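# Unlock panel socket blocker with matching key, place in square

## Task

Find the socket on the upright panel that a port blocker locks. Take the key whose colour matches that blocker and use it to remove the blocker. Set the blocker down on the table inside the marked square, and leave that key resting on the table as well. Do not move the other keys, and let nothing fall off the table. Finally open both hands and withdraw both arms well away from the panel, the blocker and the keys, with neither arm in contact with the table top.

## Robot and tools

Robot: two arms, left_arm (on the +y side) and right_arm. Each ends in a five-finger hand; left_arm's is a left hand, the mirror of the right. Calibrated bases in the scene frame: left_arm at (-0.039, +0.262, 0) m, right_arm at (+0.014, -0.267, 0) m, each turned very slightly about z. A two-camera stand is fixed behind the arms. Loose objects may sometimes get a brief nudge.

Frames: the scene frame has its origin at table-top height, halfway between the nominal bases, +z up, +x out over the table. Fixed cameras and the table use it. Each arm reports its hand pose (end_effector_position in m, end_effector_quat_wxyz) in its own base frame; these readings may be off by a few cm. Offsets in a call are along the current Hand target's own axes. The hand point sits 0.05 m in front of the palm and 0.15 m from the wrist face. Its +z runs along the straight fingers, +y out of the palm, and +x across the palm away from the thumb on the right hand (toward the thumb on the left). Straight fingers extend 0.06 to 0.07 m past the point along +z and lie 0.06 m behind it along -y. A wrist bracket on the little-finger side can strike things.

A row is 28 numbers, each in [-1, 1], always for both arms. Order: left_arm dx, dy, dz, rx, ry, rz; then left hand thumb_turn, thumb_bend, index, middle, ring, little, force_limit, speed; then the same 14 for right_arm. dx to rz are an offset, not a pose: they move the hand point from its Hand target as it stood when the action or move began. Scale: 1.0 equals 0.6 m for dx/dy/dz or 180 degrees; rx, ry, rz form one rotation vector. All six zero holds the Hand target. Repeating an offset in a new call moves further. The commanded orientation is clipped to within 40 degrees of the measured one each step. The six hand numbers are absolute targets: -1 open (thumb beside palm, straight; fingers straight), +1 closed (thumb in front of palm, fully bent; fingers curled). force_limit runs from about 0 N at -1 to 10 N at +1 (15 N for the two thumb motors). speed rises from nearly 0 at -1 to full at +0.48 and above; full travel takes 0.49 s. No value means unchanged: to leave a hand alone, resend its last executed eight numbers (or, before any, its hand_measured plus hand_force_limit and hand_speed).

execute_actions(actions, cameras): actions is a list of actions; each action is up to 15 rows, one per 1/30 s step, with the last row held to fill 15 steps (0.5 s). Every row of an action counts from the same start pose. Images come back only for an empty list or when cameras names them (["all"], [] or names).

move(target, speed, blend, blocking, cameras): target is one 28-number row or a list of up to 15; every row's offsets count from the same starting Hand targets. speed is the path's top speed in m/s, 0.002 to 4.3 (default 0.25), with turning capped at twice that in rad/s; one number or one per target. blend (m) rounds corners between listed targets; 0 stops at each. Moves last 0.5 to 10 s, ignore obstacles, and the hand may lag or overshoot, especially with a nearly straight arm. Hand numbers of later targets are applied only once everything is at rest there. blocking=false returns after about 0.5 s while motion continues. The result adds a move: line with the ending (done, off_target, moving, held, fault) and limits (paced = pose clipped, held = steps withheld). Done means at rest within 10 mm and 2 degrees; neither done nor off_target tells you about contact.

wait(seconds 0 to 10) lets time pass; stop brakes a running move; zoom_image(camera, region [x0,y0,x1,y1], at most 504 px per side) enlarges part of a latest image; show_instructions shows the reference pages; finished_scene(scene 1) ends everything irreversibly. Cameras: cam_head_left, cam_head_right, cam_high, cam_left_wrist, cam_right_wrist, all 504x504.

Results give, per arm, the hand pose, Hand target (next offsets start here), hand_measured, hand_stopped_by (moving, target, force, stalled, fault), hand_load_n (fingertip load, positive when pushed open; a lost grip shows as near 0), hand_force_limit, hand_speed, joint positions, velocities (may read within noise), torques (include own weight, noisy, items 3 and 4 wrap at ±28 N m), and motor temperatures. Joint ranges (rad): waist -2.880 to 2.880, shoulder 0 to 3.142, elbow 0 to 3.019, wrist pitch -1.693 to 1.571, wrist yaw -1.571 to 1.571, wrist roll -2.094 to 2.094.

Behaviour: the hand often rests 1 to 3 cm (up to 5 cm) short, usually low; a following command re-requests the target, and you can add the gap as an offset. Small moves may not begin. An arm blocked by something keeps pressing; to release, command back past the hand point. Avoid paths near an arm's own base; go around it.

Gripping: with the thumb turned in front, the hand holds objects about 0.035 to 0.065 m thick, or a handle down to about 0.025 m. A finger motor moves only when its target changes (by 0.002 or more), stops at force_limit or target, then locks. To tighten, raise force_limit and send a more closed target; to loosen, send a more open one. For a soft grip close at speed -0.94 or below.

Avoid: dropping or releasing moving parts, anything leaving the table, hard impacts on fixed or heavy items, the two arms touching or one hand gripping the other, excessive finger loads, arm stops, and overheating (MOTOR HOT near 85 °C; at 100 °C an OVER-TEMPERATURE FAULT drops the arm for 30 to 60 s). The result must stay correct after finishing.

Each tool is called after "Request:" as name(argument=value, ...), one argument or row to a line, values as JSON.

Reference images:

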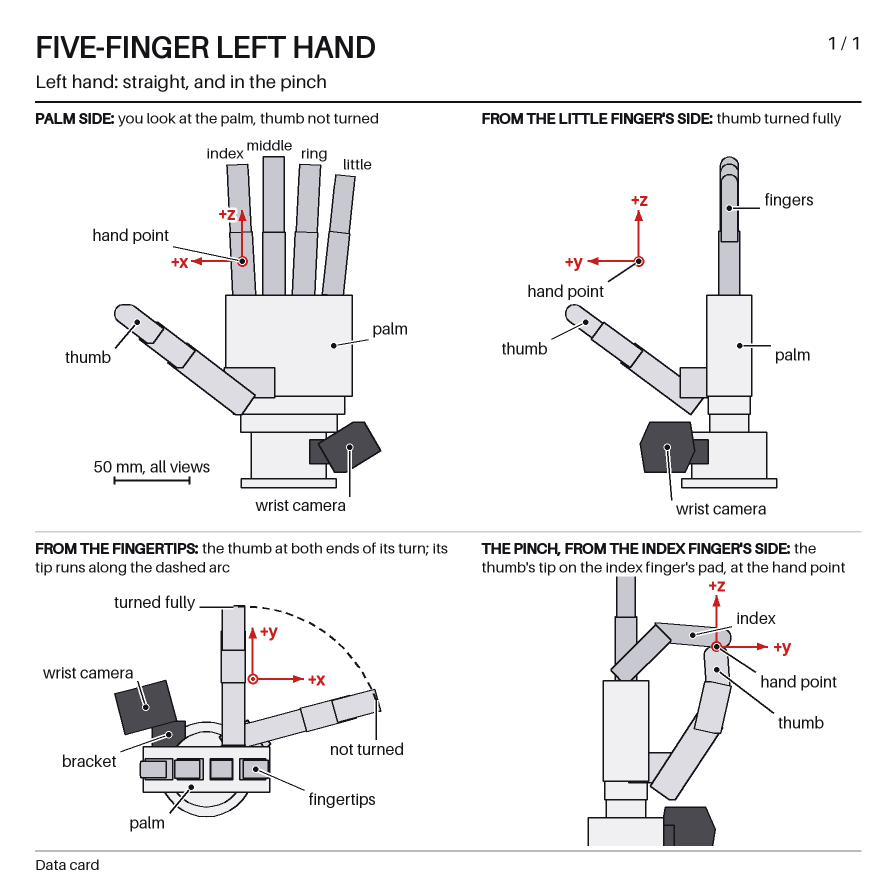

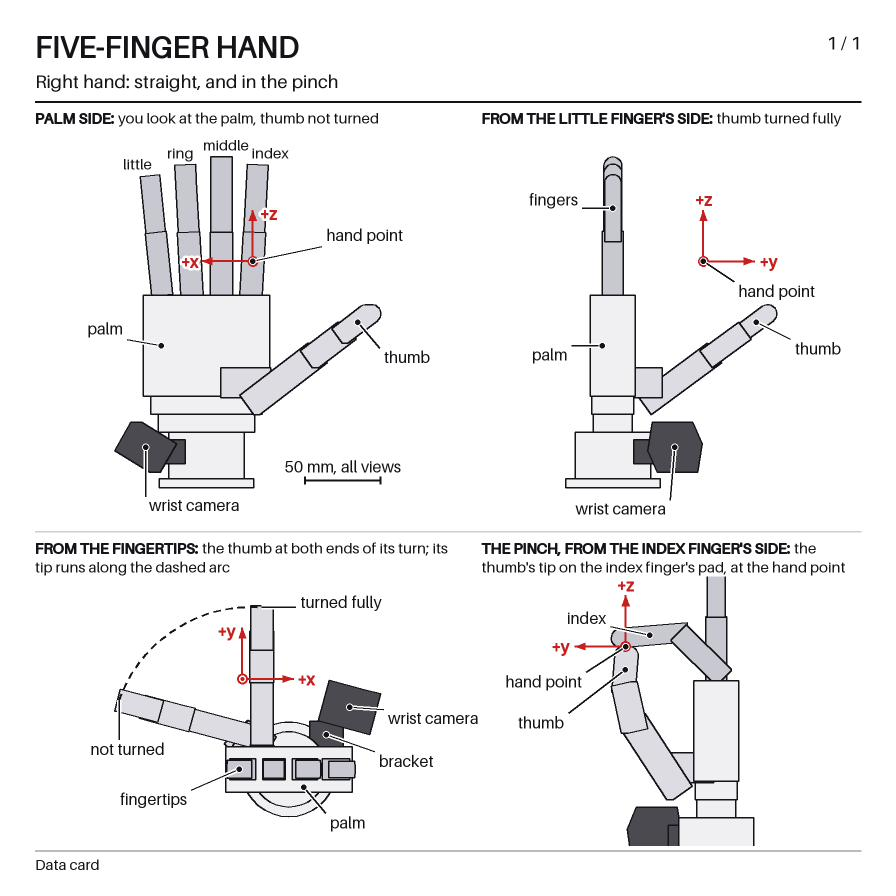

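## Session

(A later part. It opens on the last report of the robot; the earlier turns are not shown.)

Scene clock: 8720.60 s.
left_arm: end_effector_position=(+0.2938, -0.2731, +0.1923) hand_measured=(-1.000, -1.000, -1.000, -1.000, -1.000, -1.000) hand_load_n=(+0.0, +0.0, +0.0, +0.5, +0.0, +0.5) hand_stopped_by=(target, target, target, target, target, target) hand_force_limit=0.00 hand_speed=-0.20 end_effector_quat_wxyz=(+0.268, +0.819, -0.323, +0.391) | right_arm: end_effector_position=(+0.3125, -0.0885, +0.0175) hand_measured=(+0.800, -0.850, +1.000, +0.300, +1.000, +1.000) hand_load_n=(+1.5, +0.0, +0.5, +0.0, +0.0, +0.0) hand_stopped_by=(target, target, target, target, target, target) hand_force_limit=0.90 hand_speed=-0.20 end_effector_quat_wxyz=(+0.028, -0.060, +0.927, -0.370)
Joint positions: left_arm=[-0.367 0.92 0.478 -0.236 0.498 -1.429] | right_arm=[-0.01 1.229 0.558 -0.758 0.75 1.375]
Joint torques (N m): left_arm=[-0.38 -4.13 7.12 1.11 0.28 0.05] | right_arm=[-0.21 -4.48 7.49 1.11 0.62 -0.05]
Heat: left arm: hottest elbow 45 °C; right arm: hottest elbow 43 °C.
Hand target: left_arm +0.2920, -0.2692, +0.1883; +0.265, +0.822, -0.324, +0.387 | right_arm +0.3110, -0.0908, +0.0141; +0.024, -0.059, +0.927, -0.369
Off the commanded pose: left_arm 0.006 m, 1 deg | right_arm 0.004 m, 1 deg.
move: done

Request:
move(
  target=[0,0,0,0,0,0,-1,-1,-1,-1,-1,-1,0,-0.2,-0.0066,0.004,0.0054,0,0,0,0.8,-0.85,1,0.3,1,1,0.9,-0.2],
  speed=0.05,
)

Scene clock: 8723.10 s.
left_arm: end_effector_position=(+0.2938, -0.2731, +0.1923) hand_measured=(-1.000, -1.000, -1.000, -1.000, -1.000, -1.000) hand_load_n=(+0.0, +0.0, +0.0, +0.0, +0.0, +0.0) hand_stopped_by=(target, target, target, target, target, target) hand_force_limit=0.00 hand_speed=-0.20 end_effector_quat_wxyz=(+0.268, +0.819, -0.323, +0.391) | right_arm: end_effector_position=(+0.3133, -0.0885, +0.0167) hand_measured=(+0.800, -0.850, +1.000, +0.300, +1.000, +1.000) hand_load_n=(-4.5, +1.5, +0.0, +0.0, +0.0, +0.0) hand_stopped_by=(target, target, target, target, target, target) hand_force_limit=0.90 hand_speed=-0.20 end_effector_quat_wxyz=(+0.029, -0.061, +0.926, -0.370)
Joint positions: left_arm=[-0.367 0.92 0.478 -0.236 0.498 -1.429] | right_arm=[-0.01 1.232 0.558 -0.752 0.75 1.372]
Joint torques (N m): left_arm=[-0.44 -4.19 7.1 1.11 0.28 0.05] | right_arm=[-0.91 -3.43 7.58 1.69 0.61 -0.06]
Heat: left arm: hottest elbow 45 °C; right arm: hottest elbow 42 °C.
Hand target: left_arm +0.2920, -0.2692, +0.1883; +0.265, +0.822, -0.324, +0.387 | right_arm +0.3150, -0.0908, +0.0101; +0.024, -0.059, +0.927, -0.369
Off the commanded pose: left_arm 0.006 m, 1 deg | right_arm 0.007 m, 1 deg.
move: done

Request:
move(
  target=[0,0,0,0,0,0,-1,-1,-1,-1,-1,-1,0,-0.2,0.0006,-0.0052,-0.0055,0,0,0,0.8,-0.85,1,0.3,1,1,0.9,-0.2],
  speed=0.05,
)

Scene clock: 8728.70 s.
left_arm: end_effector_position=(+0.2938, -0.2731, +0.1923) hand_measured=(-1.000, -1.000, -1.000, -1.000, -1.000, -1.000) hand_load_n=(+0.0, +0.0, +0.0, +0.0, +0.0, +0.0) hand_stopped_by=(target, target, target, target, target, target) hand_force_limit=0.00 hand_speed=-0.20 end_effector_quat_wxyz=(+0.268, +0.819, -0.323, +0.391) | right_arm: end_effector_position=(+0.3133, -0.0885, +0.0168) hand_measured=(+0.800, -0.850, +1.000, +0.300, +1.000, +1.000) hand_load_n=(-4.5, +1.0, +0.0, +0.5, +0.0, +0.0) hand_stopped_by=(target, target, target, target, target, target) hand_force_limit=0.90 hand_speed=-0.20 end_effector_quat_wxyz=(+0.029, -0.061, +0.926, -0.370)
Joint positions: left_arm=[-0.367 0.92 0.478 -0.236 0.498 -1.429] | right_arm=[-0.01 1.232 0.558 -0.752 0.75 1.371]
Joint torques (N m): left_arm=[-0.26 -4.13 7.09 1.14 0.27 0.04] | right_arm=[-0.91 -4.31 8.42 0.85 0.59 -0.11]
Heat: left arm: hottest elbow 45 °C; right arm: hottest elbow 42 °C.
Hand target: left_arm +0.2920, -0.2692, +0.1883; +0.265, +0.822, -0.324, +0.387 | right_arm +0.3147, -0.0908, +0.0146; +0.024, -0.059, +0.927, -0.369
Off the commanded pose: left_arm 0.006 m, 1 deg | right_arm 0.003 m, 1 deg.
move: done

Request:
move(
  target=[0,0,0,0,0,0,-1,-1,-1,-1,-1,-1,0,-0.2,0.0006,-0.0052,-0.0055,0,0,0,0.8,-0.85,1,0.3,1,1,0.9,-0.2],
  speed=0.05,
)

Scene clock: 8731.40 s.
left_arm: end_effector_position=(+0.2938, -0.2731, +0.1923) hand_measured=(-1.000, -1.000, -1.000, -1.000, -1.000, -1.000) hand_load_n=(+0.0, +0.0, +0.0, +0.0, +0.0, +0.0) hand_stopped_by=(target, target, target, target, target, target) hand_force_limit=0.00 hand_speed=-0.20 end_effector_quat_wxyz=(+0.268, +0.819, -0.323, +0.391) | right_arm: end_effector_position=(+0.3121, -0.0885, +0.0165) hand_measured=(+0.800, -0.850, +1.000, +0.300, +1.000, +1.000) hand_load_n=(+0.0, +0.5, +0.0, +0.0, +0.0, +0.0) hand_stopped_by=(target, target, target, target, target, target) hand_force_limit=0.90 hand_speed=-0.20 end_effector_quat_wxyz=(+0.026, -0.062, +0.927, -0.370)
Joint positions: left_arm=[-0.367 0.92 0.478 -0.236 0.498 -1.429] | right_arm=[-0.01 1.232 0.558 -0.757 0.75 1.371]
Joint torques (N m): left_arm=[-0.5 -4.13 7.08 1.14 0.28 0.04] | right_arm=[-0.21 -5.13 8.73 0.34 0.58 -0.04]
Heat: left arm: hottest elbow 45 °C; right arm: hottest elbow 42 °C.
Hand target: left_arm +0.2920, -0.2692, +0.1883; +0.265, +0.822, -0.324, +0.387 | right_arm +0.3143, -0.0909, +0.0191; +0.024, -0.059, +0.927, -0.369
Off the commanded pose: left_arm 0.006 m, 1 deg | right_arm 0.004 m, 1 deg.
move: done

Request:
move(
  target=[0,0,0,0,0,0,-1,-1,-1,-1,-1,-1,0,-0.2,0,0,0,0,0,0,0.8,-0.5,1,0.3,1,1,0.9,-0.8],
  speed=0.05,
  cameras=["cam_right_wrist"],
)

Scene clock: 8734.37 s.
left_arm: end_effector_position=(+0.2938, -0.2731, +0.1923) hand_measured=(-1.000, -1.000, -1.000, -1.000, -1.000, -1.000) hand_load_n=(+0.0, +0.0, +0.0, +0.0, +0.0, +0.0) hand_stopped_by=(target, target, target, target, target, target) hand_force_limit=0.00 hand_speed=-0.20 end_effector_quat_wxyz=(+0.268, +0.819, -0.323, +0.391) | right_arm: end_effector_position=(+0.3118, -0.0872, +0.0167) hand_measured=(+0.800, -0.630, +1.000, +0.300, +1.000, +1.000) hand_load_n=(+6.0, +13.5, +0.0, +7.0, +0.0, +0.0) hand_stopped_by=(target, force, target, target, target, target) hand_force_limit=0.90 hand_speed=-0.80 end_effector_quat_wxyz=(+0.027, -0.062, +0.928, -0.367)
Joint positions: left_arm=[-0.367 0.92 0.478 -0.236 0.498 -1.429] | right_arm=[-0.01 1.229 0.558 -0.76 0.743 1.371]
Joint torques (N m): left_arm=[-0.32 -4.13 7.12 1.14 0.28 0.05] | right_arm=[-0.38 -4.42 8.83 0.49 0.89 -0.03]
Heat: left arm: hottest elbow 45 °C; right arm: hottest elbow 42 °C.
Hand target: left_arm +0.2920, -0.2692, +0.1883; +0.265, +0.822, -0.324, +0.387 | right_arm +0.3143, -0.0909, +0.0192; +0.024, -0.059, +0.927, -0.369
Off the commanded pose: left_arm 0.006 m, 1 deg | right_arm 0.005 m, 1 deg.
move: done
Images, in order (width x height): cam_right_wrist 504x504.

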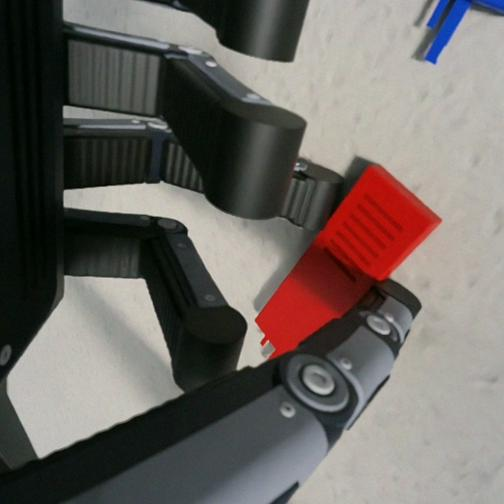

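Request:
move(
  target=[
    [0,0,0,0,0,0,-1,-1,-1,-1,-1,-1,0,-0.2,-0.0314,-0.0212,-0.0165,0,0,0,0.8,-0.5,1,0.3,1,1,0.9,-0.8],
    [0,0,0,0,0,0,-1,-1,-1,-1,-1,-1,0,-0.2,-0.0315,-0.0681,-0.0661,0,0,0,0.8,-0.5,1,0.3,1,1,0.9,-0.8],
  ],
  speed=0.03,
  blend=0.005,
  cameras=["cam_right_wrist"],
)

Scene clock: 8743.07 s.
left_arm: end_effector_position=(+0.2938, -0.2731, +0.1923) hand_measured=(-1.000, -1.000, -1.000, -1.000, -1.000, -1.000) hand_load_n=(+0.0, +0.0, +0.0, +0.0, +0.0, +0.0) hand_stopped_by=(target, target, target, target, target, target) hand_force_limit=0.00 hand_speed=-0.20 end_effector_quat_wxyz=(+0.268, +0.819, -0.323, +0.391) | right_arm: end_effector_position=(+0.3132, -0.0879, +0.0541) hand_measured=(+0.800, -0.630, +1.000, +0.300, +1.000, +1.000) hand_load_n=(+5.5, +12.0, +0.0, +9.5, +0.0, +0.0) hand_stopped_by=(target, force, target, target, target, target) hand_force_limit=0.90 hand_speed=-0.80 end_effector_quat_wxyz=(+0.000, -0.073, +0.928, -0.366)
Joint positions: left_arm=[-0.367 0.92 0.478 -0.236 0.498 -1.429] | right_arm=[-0.01 1.195 0.659 -0.951 0.746 1.372]
Joint torques (N m): left_arm=[-0.44 -4.25 7.09 1.13 0.28 0.05] | right_arm=[-0.26 -6.3 12.36 0.28 0.81 -0.05]
Heat: left arm: hottest elbow 45 °C; right arm: hottest elbow 42 °C.
Hand target: left_arm +0.2920, -0.2692, +0.1883; +0.265, +0.822, -0.324, +0.387 | right_arm +0.3333, -0.0909, +0.0761; +0.024, -0.059, +0.927, -0.370
Off the commanded pose: left_arm 0.006 m, 1 deg | right_arm 0.030 m, 3 deg.
move: off_target (right_arm)
Images, in order (width x height): cam_right_wrist 504x504.

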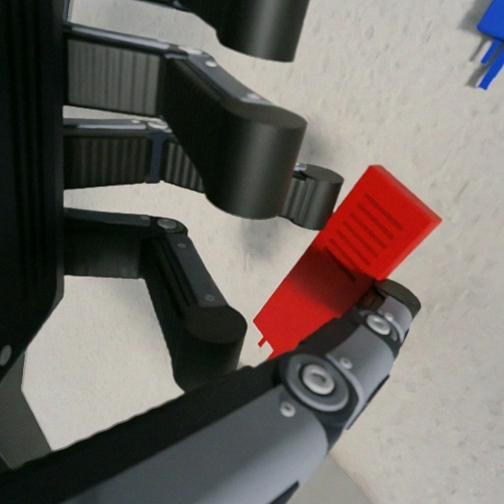

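Request:
move(
  target=[
    [0,0,0,0,0,0,-1,-1,-1,-1,-1,-1,0,-0.2,-0.006,-0.05,-0.075,0,0,0,0.8,-0.5,1,0.3,1,1,0.9,-0.8],
    [0,0,0,0,0,0,-1,-1,-1,-1,-1,-1,0,-0.2,-0.0348,-0.0115,-0.1728,-0.0037,-0.068,-0.0165,0.8,-0.5,1,0.3,1,1,0.9,-0.8],
  ],
  speed=0.1,
  blend=0.02,
  cameras=["cam_right_wrist","cam_head_left"],
)

Scene clock: 8781.60 s.
left_arm: end_effector_position=(+0.2938, -0.2731, +0.1923) hand_measured=(-1.000, -1.000, -1.000, -1.000, -1.000, -1.000) hand_load_n=(+0.0, +0.0, +0.0, -0.5, +0.0, +0.0) hand_stopped_by=(target, target, target, target, target, target) hand_force_limit=0.00 hand_speed=-0.20 end_effector_quat_wxyz=(+0.268, +0.819, -0.323, +0.391) | right_arm: end_effector_position=(+0.3289, -0.0305, +0.1348) hand_measured=(+0.800, -0.630, +1.000, +0.300, +1.000, +1.000) hand_load_n=(+5.0, +12.0, +0.0, +9.0, +0.0, +0.0) hand_stopped_by=(target, force, target, target, target, target) hand_force_limit=0.90 hand_speed=-0.80 end_effector_quat_wxyz=(+0.082, -0.124, +0.922, -0.358)
Joint positions: left_arm=[-0.367 0.92 0.478 -0.236 0.498 -1.429] | right_arm=[0.16 1.028 0.759 -1.118 0.734 1.393]
Joint torques (N m): left_arm=[-0.32 -4.13 7.12 1.13 0.28 0.05] | right_arm=[1.49 -4.84 13.01 1.36 0.63 -0.11]
Heat: left arm: hottest elbow 45 °C; right arm: hottest elbow 43 °C.
Hand target: left_arm +0.2920, -0.2692, +0.1883; +0.265, +0.822, -0.324, +0.387 | right_arm +0.3456, -0.0224, +0.1563; +0.113, -0.122, +0.920, -0.356
Off the commanded pose: left_arm 0.006 m, 1 deg | right_arm 0.028 m, 3 deg.
move: off_target (right_arm)
Images, in order (width x height): cam_head_left 504x504, cam_right_wrist 504x504.

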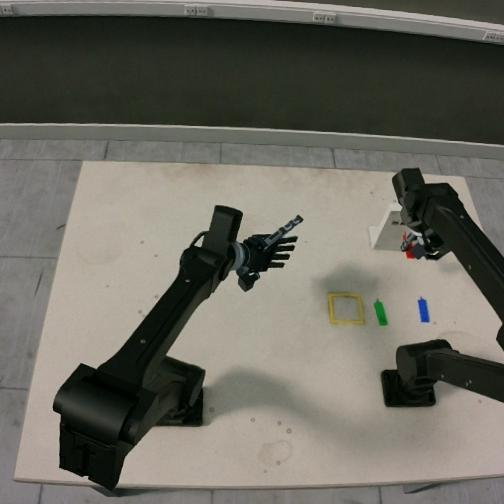

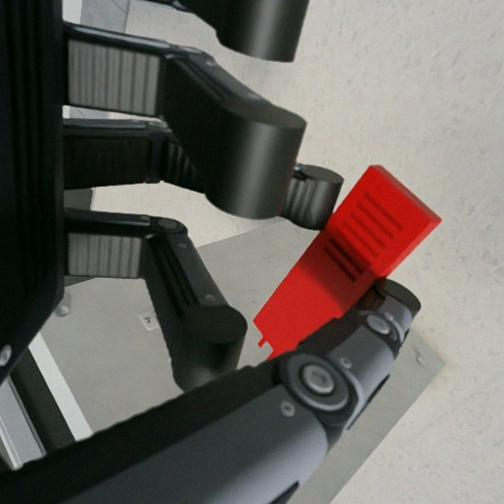

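Request:
move(
  target=[0.0713,0.1191,0.2917,0,0,0,-1,-1,-1,-1,-1,-1,0,-0.2,0,0,0,0,0,0,0.8,-0.5,1,0.3,1,1,0.9,-0.8],
  speed=0.12,
  cameras=["cam_right_wrist","cam_left_wrist"],
)

Request:
zoom_image(
  camera="cam_left_wrist",
  region=[100, 250, 300, 400],
)

Scene clock: 8786.37 s.
left_arm: end_effector_position=(+0.3306, -0.4344, +0.1228) hand_measured=(-1.000, -1.000, -1.000, -1.000, -1.000, -1.000) hand_load_n=(-0.5, +0.0, +0.0, +0.0, -0.5, +0.5) hand_stopped_by=(target, target, target, target, target, target) hand_force_limit=0.00 hand_speed=-0.20 end_effector_quat_wxyz=(+0.255, +0.830, -0.328, +0.372) | right_arm: end_effector_position=(+0.3289, -0.0305, +0.1348) hand_measured=(+0.800, -0.630, +1.000, +0.300, +1.000, +1.000) hand_load_n=(+5.5, +12.0, +0.0, +9.0, +0.0, +0.0) hand_stopped_by=(target, force, target, target, target, target) hand_force_limit=0.90 hand_speed=-0.80 end_effector_quat_wxyz=(+0.082, -0.124, +0.922, -0.358)
Joint positions: left_arm=[-0.751 1.441 0.667 0.125 0.182 -1.659] | right_arm=[0.16 1.028 0.759 -1.118 0.734 1.393]
Joint torques (N m): left_arm=[-1.61 -9.64 9.03 2.58 -0.08 -0.24] | right_arm=[1.73 -4.78 12.81 1.1 0.62 -0.16]
Heat: left arm: hottest elbow 45 °C; right arm: hottest elbow 43 °C.
Hand target: left_arm +0.3415, -0.4497, +0.1381; +0.265, +0.822, -0.324, +0.387 | right_arm +0.3456, -0.0225, +0.1563; +0.113, -0.122, +0.920, -0.356
Off the commanded pose: left_arm 0.024 m, 2 deg | right_arm 0.028 m, 3 deg.
move: off_target (left_arm, right_arm)
Images, in order (width x height): cam_left_wrist 504x504, cam_right_wrist 504x504.

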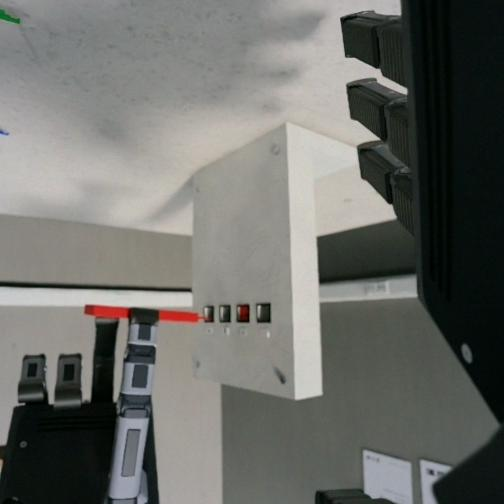

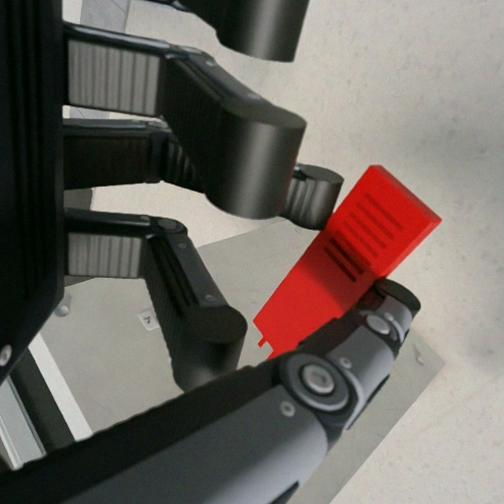

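Scaled by 2.520 from the camera's 504x504 image, which has a finer 720x720 frame.

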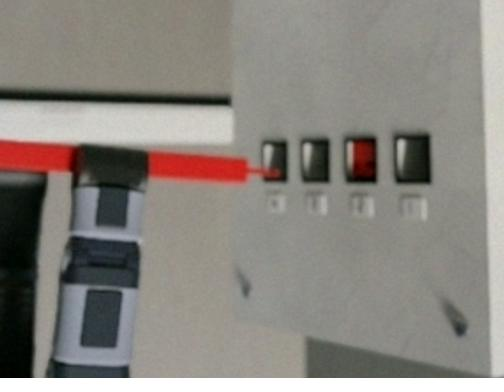

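Request:
zoom_image(
  camera="cam_left_wrist",
  region=[80, 285, 150, 340],
)

Request:
zoom_image(
  camera="cam_left_wrist",
  region=[150, 285, 270, 345],
)

Scaled by 7.200 from the camera's 504x504 image, which has a finer 720x720 frame.

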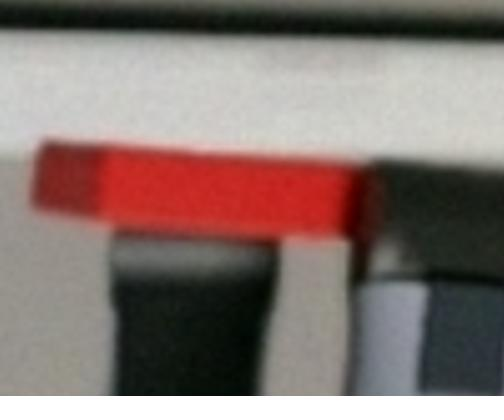

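Scaled by 4.200 from the camera's 504x504 image, which has a finer 720x720 frame.

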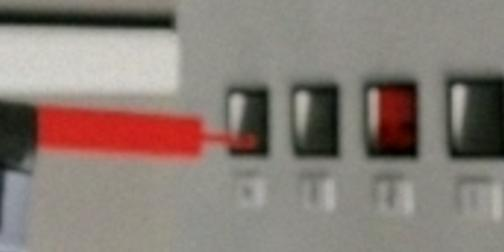

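Request:
zoom_image(
  camera="cam_right_wrist",
  region=[220, 290, 320, 390],
)

Request:
zoom_image(
  camera="cam_right_wrist",
  region=[120, 200, 460, 500],
)

Scaled by 5.040 from the camera's 504x504 image, which has a finer 720x720 frame.

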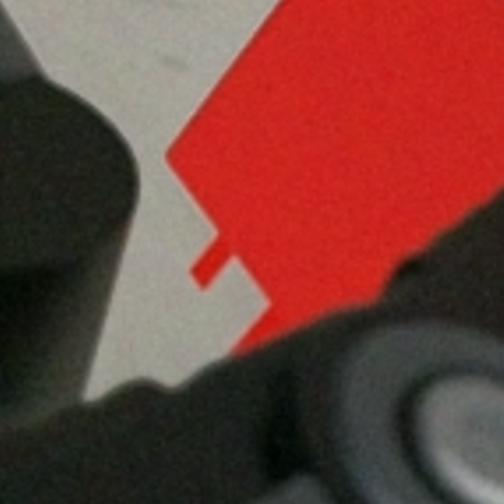

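Scaled by 1.482 from the camera's 504x504 image, which has a finer 720x720 frame.

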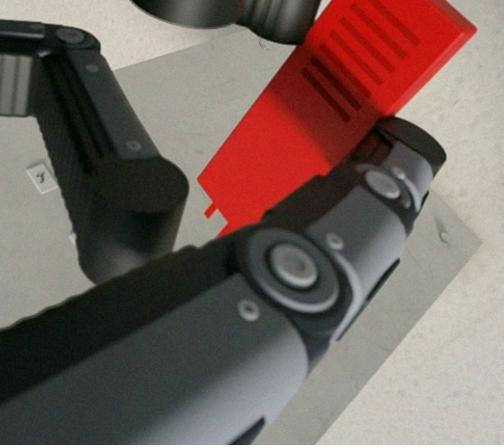

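Request:
move(
  target=[0,0,0,0,0,0,-1,-1,-1,-1,-1,-1,0,-0.2,-0.0018,0.0022,-0.0048,-0.0008,0.0147,-0.0215,0.8,-0.5,1,0.3,1,1,0.9,-0.8],
  speed=0.04,
  cameras=["cam_right_wrist","cam_left_wrist"],
)

Request:
zoom_image(
  camera="cam_left_wrist",
  region=[80, 285, 150, 340],
)

Request:
zoom_image(
  camera="cam_left_wrist",
  region=[150, 285, 270, 345],
)

Scene clock: 8824.97 s.
left_arm: end_effector_position=(+0.3308, -0.4345, +0.1228) hand_measured=(-1.000, -1.000, -1.000, -1.000, -1.000, -1.000) hand_load_n=(+0.0, +0.0, +0.0, +0.0, +0.0, +0.0) hand_stopped_by=(target, target, target, target, target, target) hand_force_limit=0.00 hand_speed=-0.20 end_effector_quat_wxyz=(+0.255, +0.830, -0.328, +0.371) | right_arm: end_effector_position=(+0.3286, -0.0272, +0.1380) hand_measured=(+0.800, -0.630, +1.000, +0.300, +1.000, +1.000) hand_load_n=(+5.5, +12.0, +0.0, +9.5, +0.0, +0.0) hand_stopped_by=(target, force, target, target, target, target) hand_force_limit=0.90 hand_speed=-0.80 end_effector_quat_wxyz=(+0.062, -0.139, +0.920, -0.361)
Joint positions: left_arm=[-0.751 1.441 0.668 0.125 0.182 -1.66] | right_arm=[0.173 1.059 0.794 -1.17 0.739 1.391]
Joint torques (N m): left_arm=[-1.55 -9.52 9.02 2.51 -0.08 -0.22] | right_arm=[1.55 -3.02 14.22 0.61 0.82 -0.16]
Heat: left arm: hottest elbow 45 °C; right arm: hottest elbow 44 °C.
Hand target: left_arm +0.3416, -0.4498, +0.1380; +0.265, +0.822, -0.324, +0.387 | right_arm +0.3456, -0.0194, +0.1575; +0.079, -0.145, +0.918, -0.361
Off the commanded pose: left_arm 0.024 m, 2 deg | right_arm 0.027 m, 2 deg.
move: off_target (left_arm, right_arm)
Images, in order (width x height): cam_left_wrist 504x504, cam_right_wrist 504x504.

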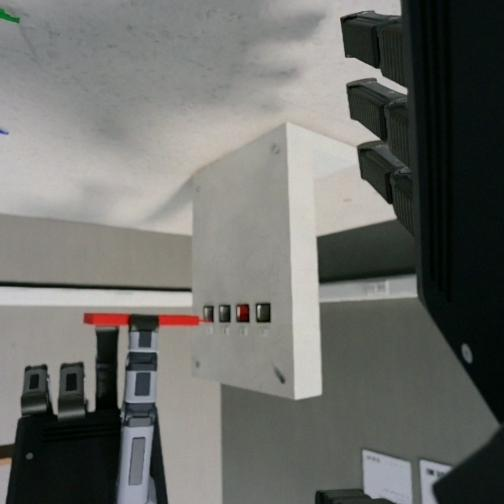

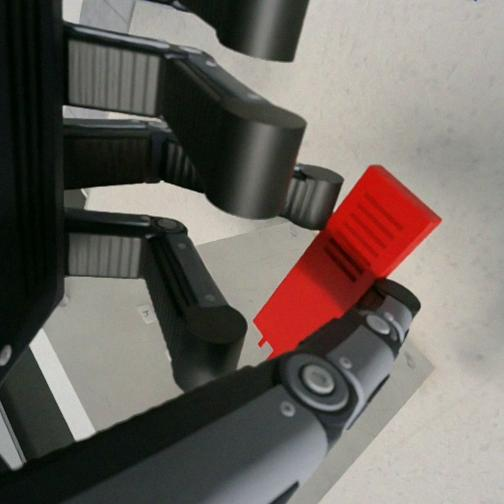

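Scaled by 7.200 from the camera's 504x504 image, which has a finer 720x720 frame.

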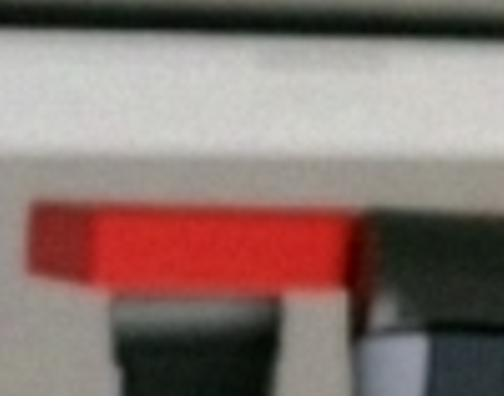

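Scaled by 4.200 from the camera's 504x504 image, which has a finer 720x720 frame.

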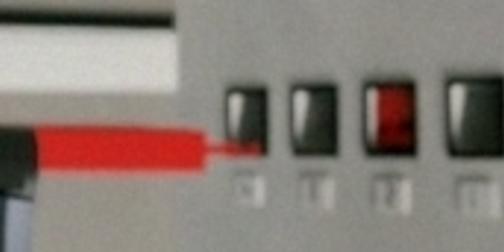

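Request:
move(
  target=[0,0,0,0,0,0,-1,-1,-1,-1,-1,-1,0,-0.2,-0.0186,0.0015,0.011,-0.0003,0.0083,-0.0078,0.8,-0.5,1,0.3,1,1,0.9,-0.8],
  speed=0.04,
  cameras=["cam_right_wrist","cam_left_wrist"],
)

Request:
zoom_image(
  camera="cam_left_wrist",
  region=[80, 285, 150, 340],
)

Request:
zoom_image(
  camera="cam_left_wrist",
  region=[150, 285, 270, 345],
)

Scene clock: 8837.77 s.
left_arm: end_effector_position=(+0.3308, -0.4345, +0.1228) hand_measured=(-1.000, -1.000, -1.000, -1.000, -1.000, -1.000) hand_load_n=(+0.0, +0.0, +0.0, +0.0, +0.0, +0.0) hand_stopped_by=(target, target, target, target, target, target) hand_force_limit=0.00 hand_speed=-0.20 end_effector_quat_wxyz=(+0.255, +0.830, -0.328, +0.371) | right_arm: end_effector_position=(+0.3403, -0.0257, +0.1337) hand_measured=(+0.800, -0.630, +1.000, +0.300, +1.000, +1.000) hand_load_n=(+5.0, +12.0, +0.0, +9.5, +0.0, +0.0) hand_stopped_by=(target, force, target, target, target, target) hand_force_limit=0.90 hand_speed=-0.80 end_effector_quat_wxyz=(+0.046, -0.148, +0.919, -0.363)
Joint positions: left_arm=[-0.751 1.441 0.668 0.125 0.182 -1.66] | right_arm=[0.173 1.122 0.83 -1.174 0.743 1.384]
Joint torques (N m): left_arm=[-1.55 -9.58 9.03 2.5 -0.08 -0.23] | right_arm=[1.49 -5.77 13.96 0.53 0.77 -0.19]
Motor temperatures (°C): left_arm=[23 26 45 23 24 21] | right_arm=[22 24 47 24 27 22]
Heat: left arm: hottest elbow 45 °C; right arm: hottest elbow 47 °C.
Hand target: left_arm +0.3416, -0.4498, +0.1380; +0.265, +0.822, -0.324, +0.387 | right_arm +0.3576, -0.0193, +0.1525; +0.063, -0.151, +0.917, -0.364
Off the commanded pose: left_arm 0.024 m, 2 deg | right_arm 0.026 m, 2 deg.
move: off_target (left_arm, right_arm)
Images, in order (width x height): cam_left_wrist 504x504, cam_right_wrist 504x504.

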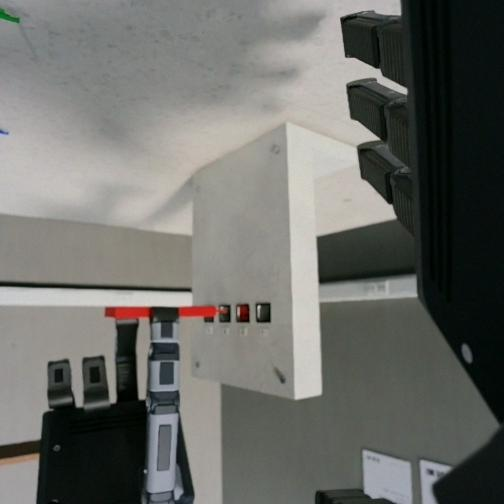

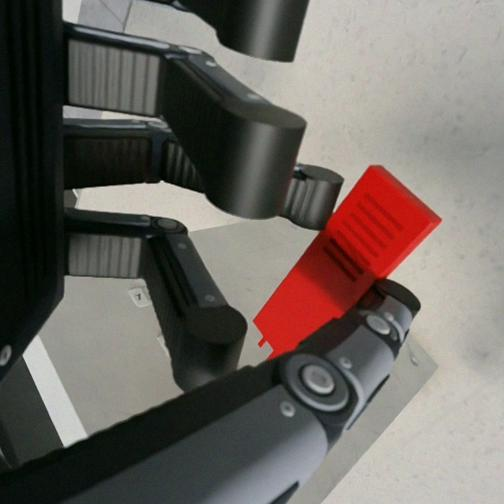

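Scaled by 7.200 from the camera's 504x504 image, which has a finer 720x720 frame.

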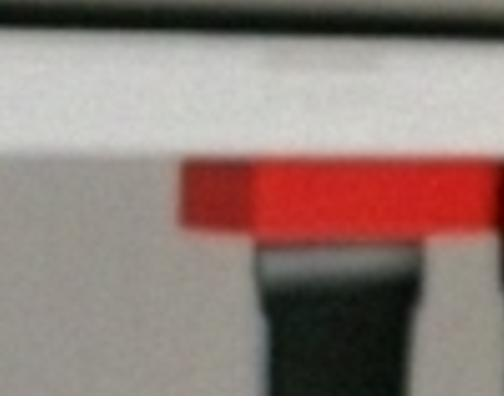

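Scaled by 4.200 from the camera's 504x504 image, which has a finer 720x720 frame.

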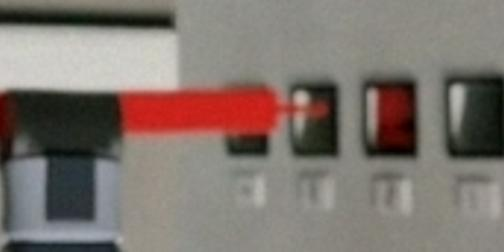

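Request:
move(
  target=[0,0,0,0,0,0,-1,-1,-1,-1,-1,-1,0,-0.2,0.002,-0.0192,0.0112,0,0,0,0.8,-0.5,1,0.3,1,1,0.9,-0.8],
  speed=0.04,
  cameras=["cam_right_wrist","cam_left_wrist"],
)

Request:
zoom_image(
  camera="cam_left_wrist",
  region=[90, 285, 270, 345],
)

Scene clock: 8855.20 s.
left_arm: end_effector_position=(+0.3308, -0.4345, +0.1228) hand_measured=(-1.000, -1.000, -1.000, -1.000, -1.000, -1.000) hand_load_n=(+0.0, +0.0, +0.0, +0.0, +0.0, +0.0) hand_stopped_by=(target, target, target, target, target, target) hand_force_limit=0.00 hand_speed=-0.20 end_effector_quat_wxyz=(+0.255, +0.830, -0.328, +0.371) | right_arm: end_effector_position=(+0.3391, -0.0307, +0.1332) hand_measured=(+0.800, -0.630, +1.000, +0.300, +1.000, +1.000) hand_load_n=(+5.5, +12.0, +0.0, +9.5, +0.0, +0.0) hand_stopped_by=(target, force, target, target, target, target) hand_force_limit=0.90 hand_speed=-0.80 end_effector_quat_wxyz=(+0.038, -0.164, +0.916, -0.364)
Joint positions: left_arm=[-0.751 1.441 0.668 0.125 0.182 -1.66] | right_arm=[0.157 1.122 0.83 -1.163 0.742 1.329]
Joint torques (N m): left_arm=[-1.55 -9.58 9.05 2.5 -0.08 -0.23] | right_arm=[-1.38 -5.13 14.23 1.26 0.53 -0.14]
Heat: left arm: hottest elbow 45 °C; right arm: hottest elbow 48 °C.
Hand target: left_arm +0.3416, -0.4498, +0.1380; +0.265, +0.822, -0.324, +0.387 | right_arm +0.3606, -0.0321, +0.1556; +0.063, -0.151, +0.917, -0.364
Off the commanded pose: left_arm 0.024 m, 2 deg | right_arm 0.031 m, 3 deg.
move: off_target (left_arm, right_arm)
Images, in order (width x height): cam_left_wrist 504x504, cam_right_wrist 504x504.

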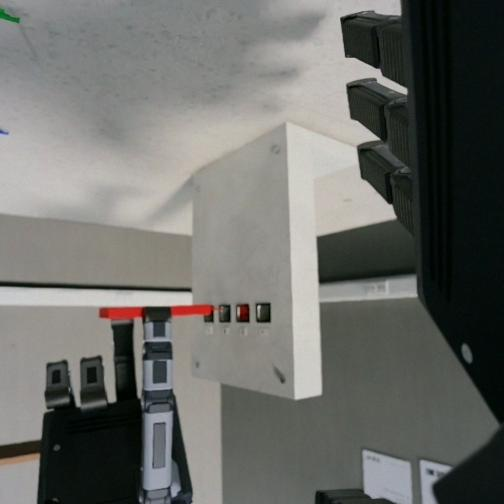

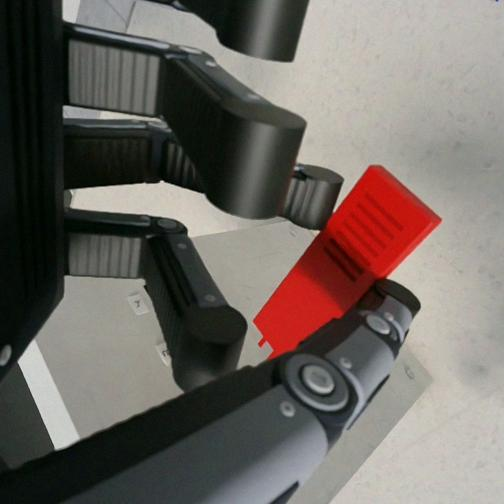

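Scaled by 2.800 from the camera's 504x504 image, which has a finer 720x720 frame.

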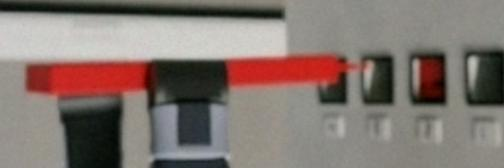

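Request:
move(
  target=[0,0,0,0,0,0,-1,-1,-1,-1,-1,-1,0,-0.2,0.0295,0.0353,-0.0288,0,0.0038,0.004,0.8,-0.5,1,0.3,1,1,0.9,-0.8],
  speed=0.04,
)

Scene clock: 8874.23 s.
left_arm: end_effector_position=(+0.3308, -0.4345, +0.1228) hand_measured=(-1.000, -1.000, -1.000, -1.000, -1.000, -1.000) hand_load_n=(+0.0, +0.0, +0.0, +0.0, +0.0, +0.0) hand_stopped_by=(target, target, target, target, target, target) hand_force_limit=0.00 hand_speed=-0.20 end_effector_quat_wxyz=(+0.255, +0.830, -0.328, +0.371) | right_arm: end_effector_position=(+0.3269, -0.0180, +0.1385) hand_measured=(+0.800, -0.630, +1.000, +0.300, +1.000, +1.000) hand_load_n=(+5.0, +12.0, +0.0, +9.5, +0.0, +0.0) hand_stopped_by=(target, force, target, target, target, target) hand_force_limit=0.90 hand_speed=-0.80 end_effector_quat_wxyz=(+0.040, -0.148, +0.919, -0.364)
Joint positions: left_arm=[-0.751 1.441 0.668 0.125 0.182 -1.66] | right_arm=[0.211 1.102 0.83 -1.246 0.748 1.441]
Joint torques (N m): left_arm=[-1.55 -9.64 9.05 2.5 -0.07 -0.23] | right_arm=[1.2 -6.01 11.55 0.13 0.78 0.03]
Heat: left arm: hottest elbow 46 °C; right arm: hottest elbow 49 °C.
Hand target: left_arm +0.3416, -0.4498, +0.1380; +0.265, +0.822, -0.324, +0.387 | right_arm +0.3351, -0.0120, +0.1534; +0.059, -0.143, +0.918, -0.364
Off the commanded pose: left_arm 0.024 m, 2 deg | right_arm 0.018 m, 2 deg.
move: off_target (left_arm, right_arm)

Request:
move(
  target=[0,0,0,0,0,0,-1,-1,-1,-1,-1,-1,0,-0.2,-0.043,-0.0305,0.03,0,0,0,0.8,-0.5,1,0.3,1,1,0.9,-0.8],
  speed=0.04,
  cameras=["cam_right_wrist","cam_left_wrist"],
)

Request:
zoom_image(
  camera="cam_left_wrist",
  region=[90, 285, 270, 345],
)

Request:
zoom_image(
  camera="cam_right_wrist",
  region=[220, 290, 320, 390],
)

Scene clock: 8884.07 s.
left_arm: end_effector_position=(+0.3308, -0.4345, +0.1228) hand_measured=(-1.000, -1.000, -1.000, -1.000, -1.000, -1.000) hand_load_n=(+0.0, +0.0, +0.0, +0.0, +0.0, +0.0) hand_stopped_by=(target, target, target, target, target, target) hand_force_limit=0.00 hand_speed=-0.20 end_effector_quat_wxyz=(+0.255, +0.830, -0.328, +0.371) | right_arm: end_effector_position=(+0.3467, -0.0269, +0.1348) hand_measured=(+0.800, -0.630, +1.000, +0.300, +1.000, +1.000) hand_load_n=(+5.5, +12.0, +0.0, +9.0, +0.0, +0.0) hand_stopped_by=(target, force, target, target, target, target) hand_force_limit=0.90 hand_speed=-0.80 end_effector_quat_wxyz=(+0.041, -0.154, +0.917, -0.365)
Joint positions: left_arm=[-0.751 1.441 0.668 0.125 0.182 -1.66] | right_arm=[0.168 1.145 0.851 -1.174 0.746 1.366]
Joint torques (N m): left_arm=[-1.61 -9.64 9.03 2.51 -0.08 -0.22] | right_arm=[-1.32 -4.95 13.52 1.25 0.59 -0.23]
Heat: left arm: hottest elbow 46 °C; right arm: hottest elbow 49 °C.
Hand target: left_arm +0.3416, -0.4498, +0.1380; +0.265, +0.822, -0.324, +0.387 | right_arm +0.3675, -0.0285, +0.1530; +0.060, -0.143, +0.918, -0.364
Off the commanded pose: left_arm 0.024 m, 2 deg | right_arm 0.028 m, 2 deg.
move: off_target (left_arm, right_arm)
Images, in order (width x height): cam_left_wrist 504x504, cam_right_wrist 504x504.

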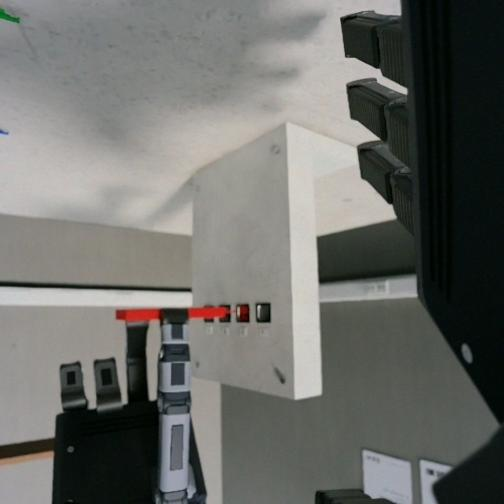

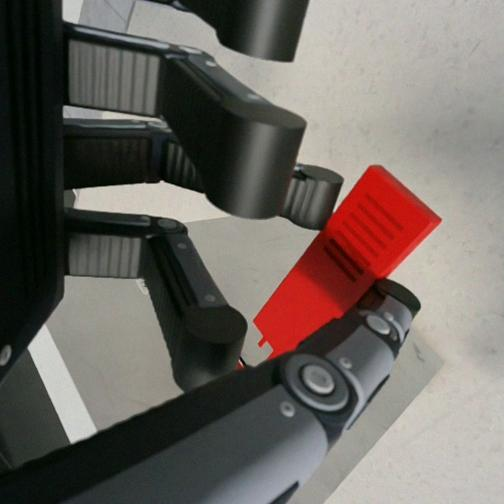

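Scaled by 2.800 from the camera's 504x504 image, which has a finer 720x720 frame.

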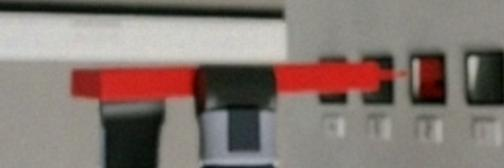

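Scaled by 5.040 from the camera's 504x504 image, which has a finer 720x720 frame.

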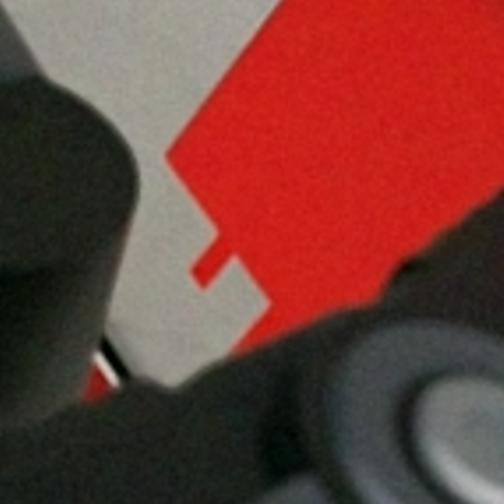

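Request:
zoom_image(
  camera="cam_right_wrist",
  region=[220, 335, 280, 395],
)

Request:
zoom_image(
  camera="cam_left_wrist",
  region=[200, 290, 280, 345],
)

Scaled by 8.400 from the camera's 504x504 image, which has a finer 720x720 frame.

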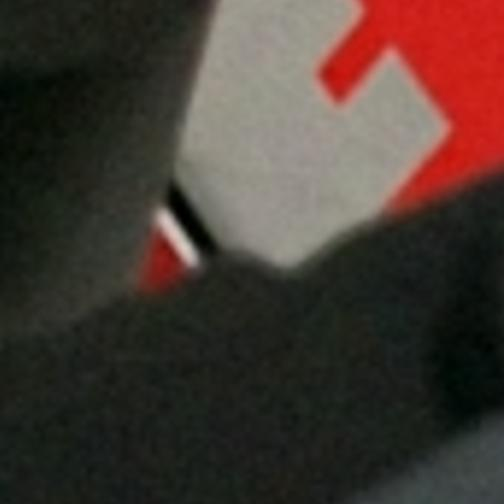

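Scaled by 6.300 from the camera's 504x504 image, which has a finer 720x720 frame.

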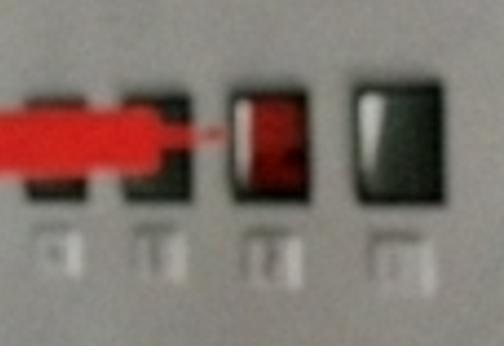

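Request:
move(
  target=[0,0,0,0,0,0,-1,-1,-1,-1,-1,-1,0,-0.2,-0.0095,-0.0055,0.0002,0,-0.0039,0.0037,0.8,-0.5,1,0.3,1,1,0.9,-0.8],
  speed=0.03,
  cameras=["cam_right_wrist","cam_left_wrist"],
)

Request:
zoom_image(
  camera="cam_left_wrist",
  region=[200, 290, 280, 345],
)

Request:
zoom_image(
  camera="cam_right_wrist",
  region=[220, 310, 290, 380],
)

Scene clock: 8915.83 s.
left_arm: end_effector_position=(+0.3308, -0.4345, +0.1228) hand_measured=(-1.000, -1.000, -1.000, -1.000, -1.000, -1.000) hand_load_n=(-0.5, +0.0, +0.0, +0.0, +0.0, +0.0) hand_stopped_by=(target, target, target, target, target, target) hand_force_limit=0.00 hand_speed=-0.20 end_effector_quat_wxyz=(+0.255, +0.830, -0.328, +0.371) | right_arm: end_effector_position=(+0.3528, -0.0273, +0.1370) hand_measured=(+0.800, -0.630, +1.000, +0.300, +1.000, +1.000) hand_load_n=(+5.5, +12.0, +0.5, +9.5, +0.0, +0.0) hand_stopped_by=(target, force, target, target, target, target) hand_force_limit=0.90 hand_speed=-0.80 end_effector_quat_wxyz=(+0.049, -0.151, +0.918, -0.364)
Joint positions: left_arm=[-0.751 1.441 0.668 0.125 0.182 -1.66] | right_arm=[0.162 1.148 0.857 -1.155 0.743 1.358]
Joint torques (N m): left_arm=[-1.61 -9.7 9.03 2.5 -0.08 -0.23] | right_arm=[-1.44 -4.78 13.83 1.22 0.53 -0.28]
Heat: left arm: hottest elbow 46 °C; right arm: hottest elbow 51 °C.
Hand target: left_arm +0.3416, -0.4498, +0.1380; +0.265, +0.822, -0.324, +0.387 | right_arm +0.3738, -0.0292, +0.1553; +0.067, -0.140, +0.919, -0.363
Off the commanded pose: left_arm 0.024 m, 2 deg | right_arm 0.028 m, 2 deg.
move: off_target (left_arm, right_arm)
Images, in order (width x height): cam_left_wrist 504x504, cam_right_wrist 504x504.

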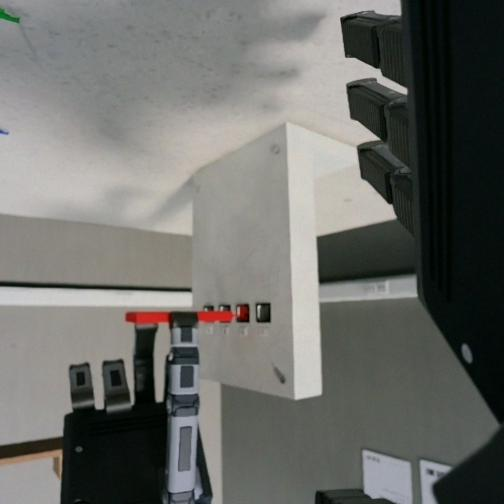

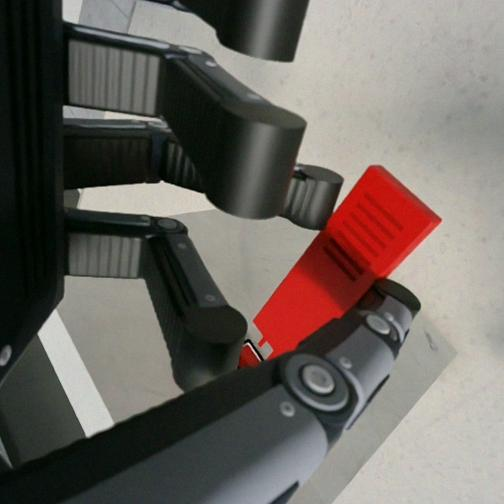

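Scaled by 6.300 from the camera's 504x504 image, which has a finer 720x720 frame.

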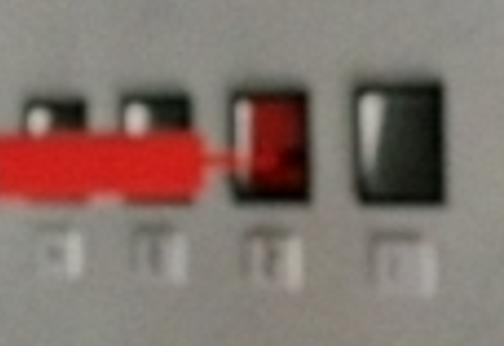

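Scaled by 7.200 from the camera's 504x504 image, which has a finer 720x720 frame.

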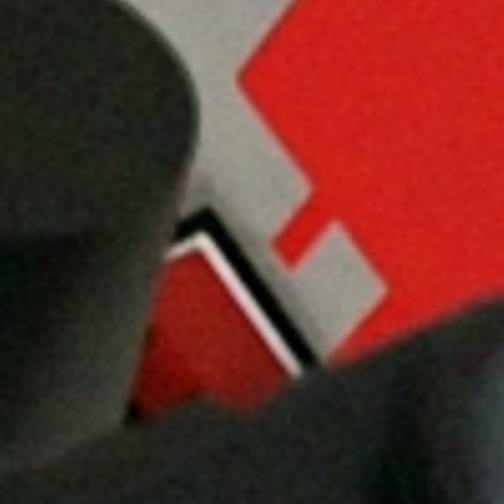

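Request:
zoom_image(
  camera="cam_left_wrist",
  region=[226, 298, 262, 330],
)

Request:
zoom_image(
  camera="cam_right_wrist",
  region=[235, 325, 285, 375],
)

Scaled by 14.000 from the camera's 504x504 image, which has a finer 720x720 frame.

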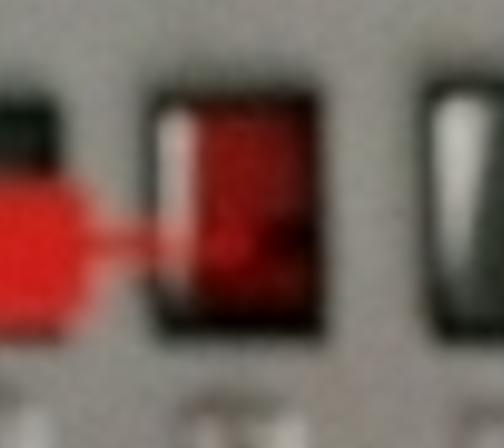

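Scaled by 10.080 from the camera's 504x504 image, which has a finer 720x720 frame.

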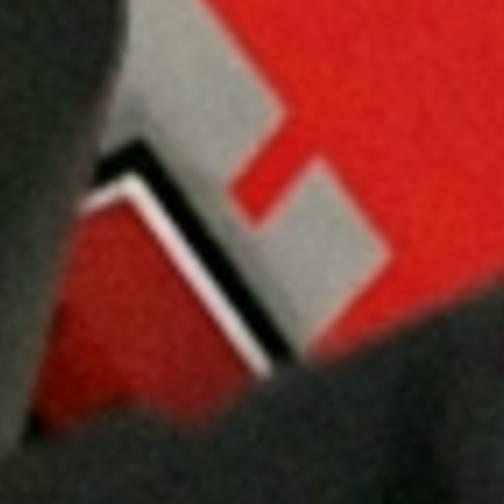

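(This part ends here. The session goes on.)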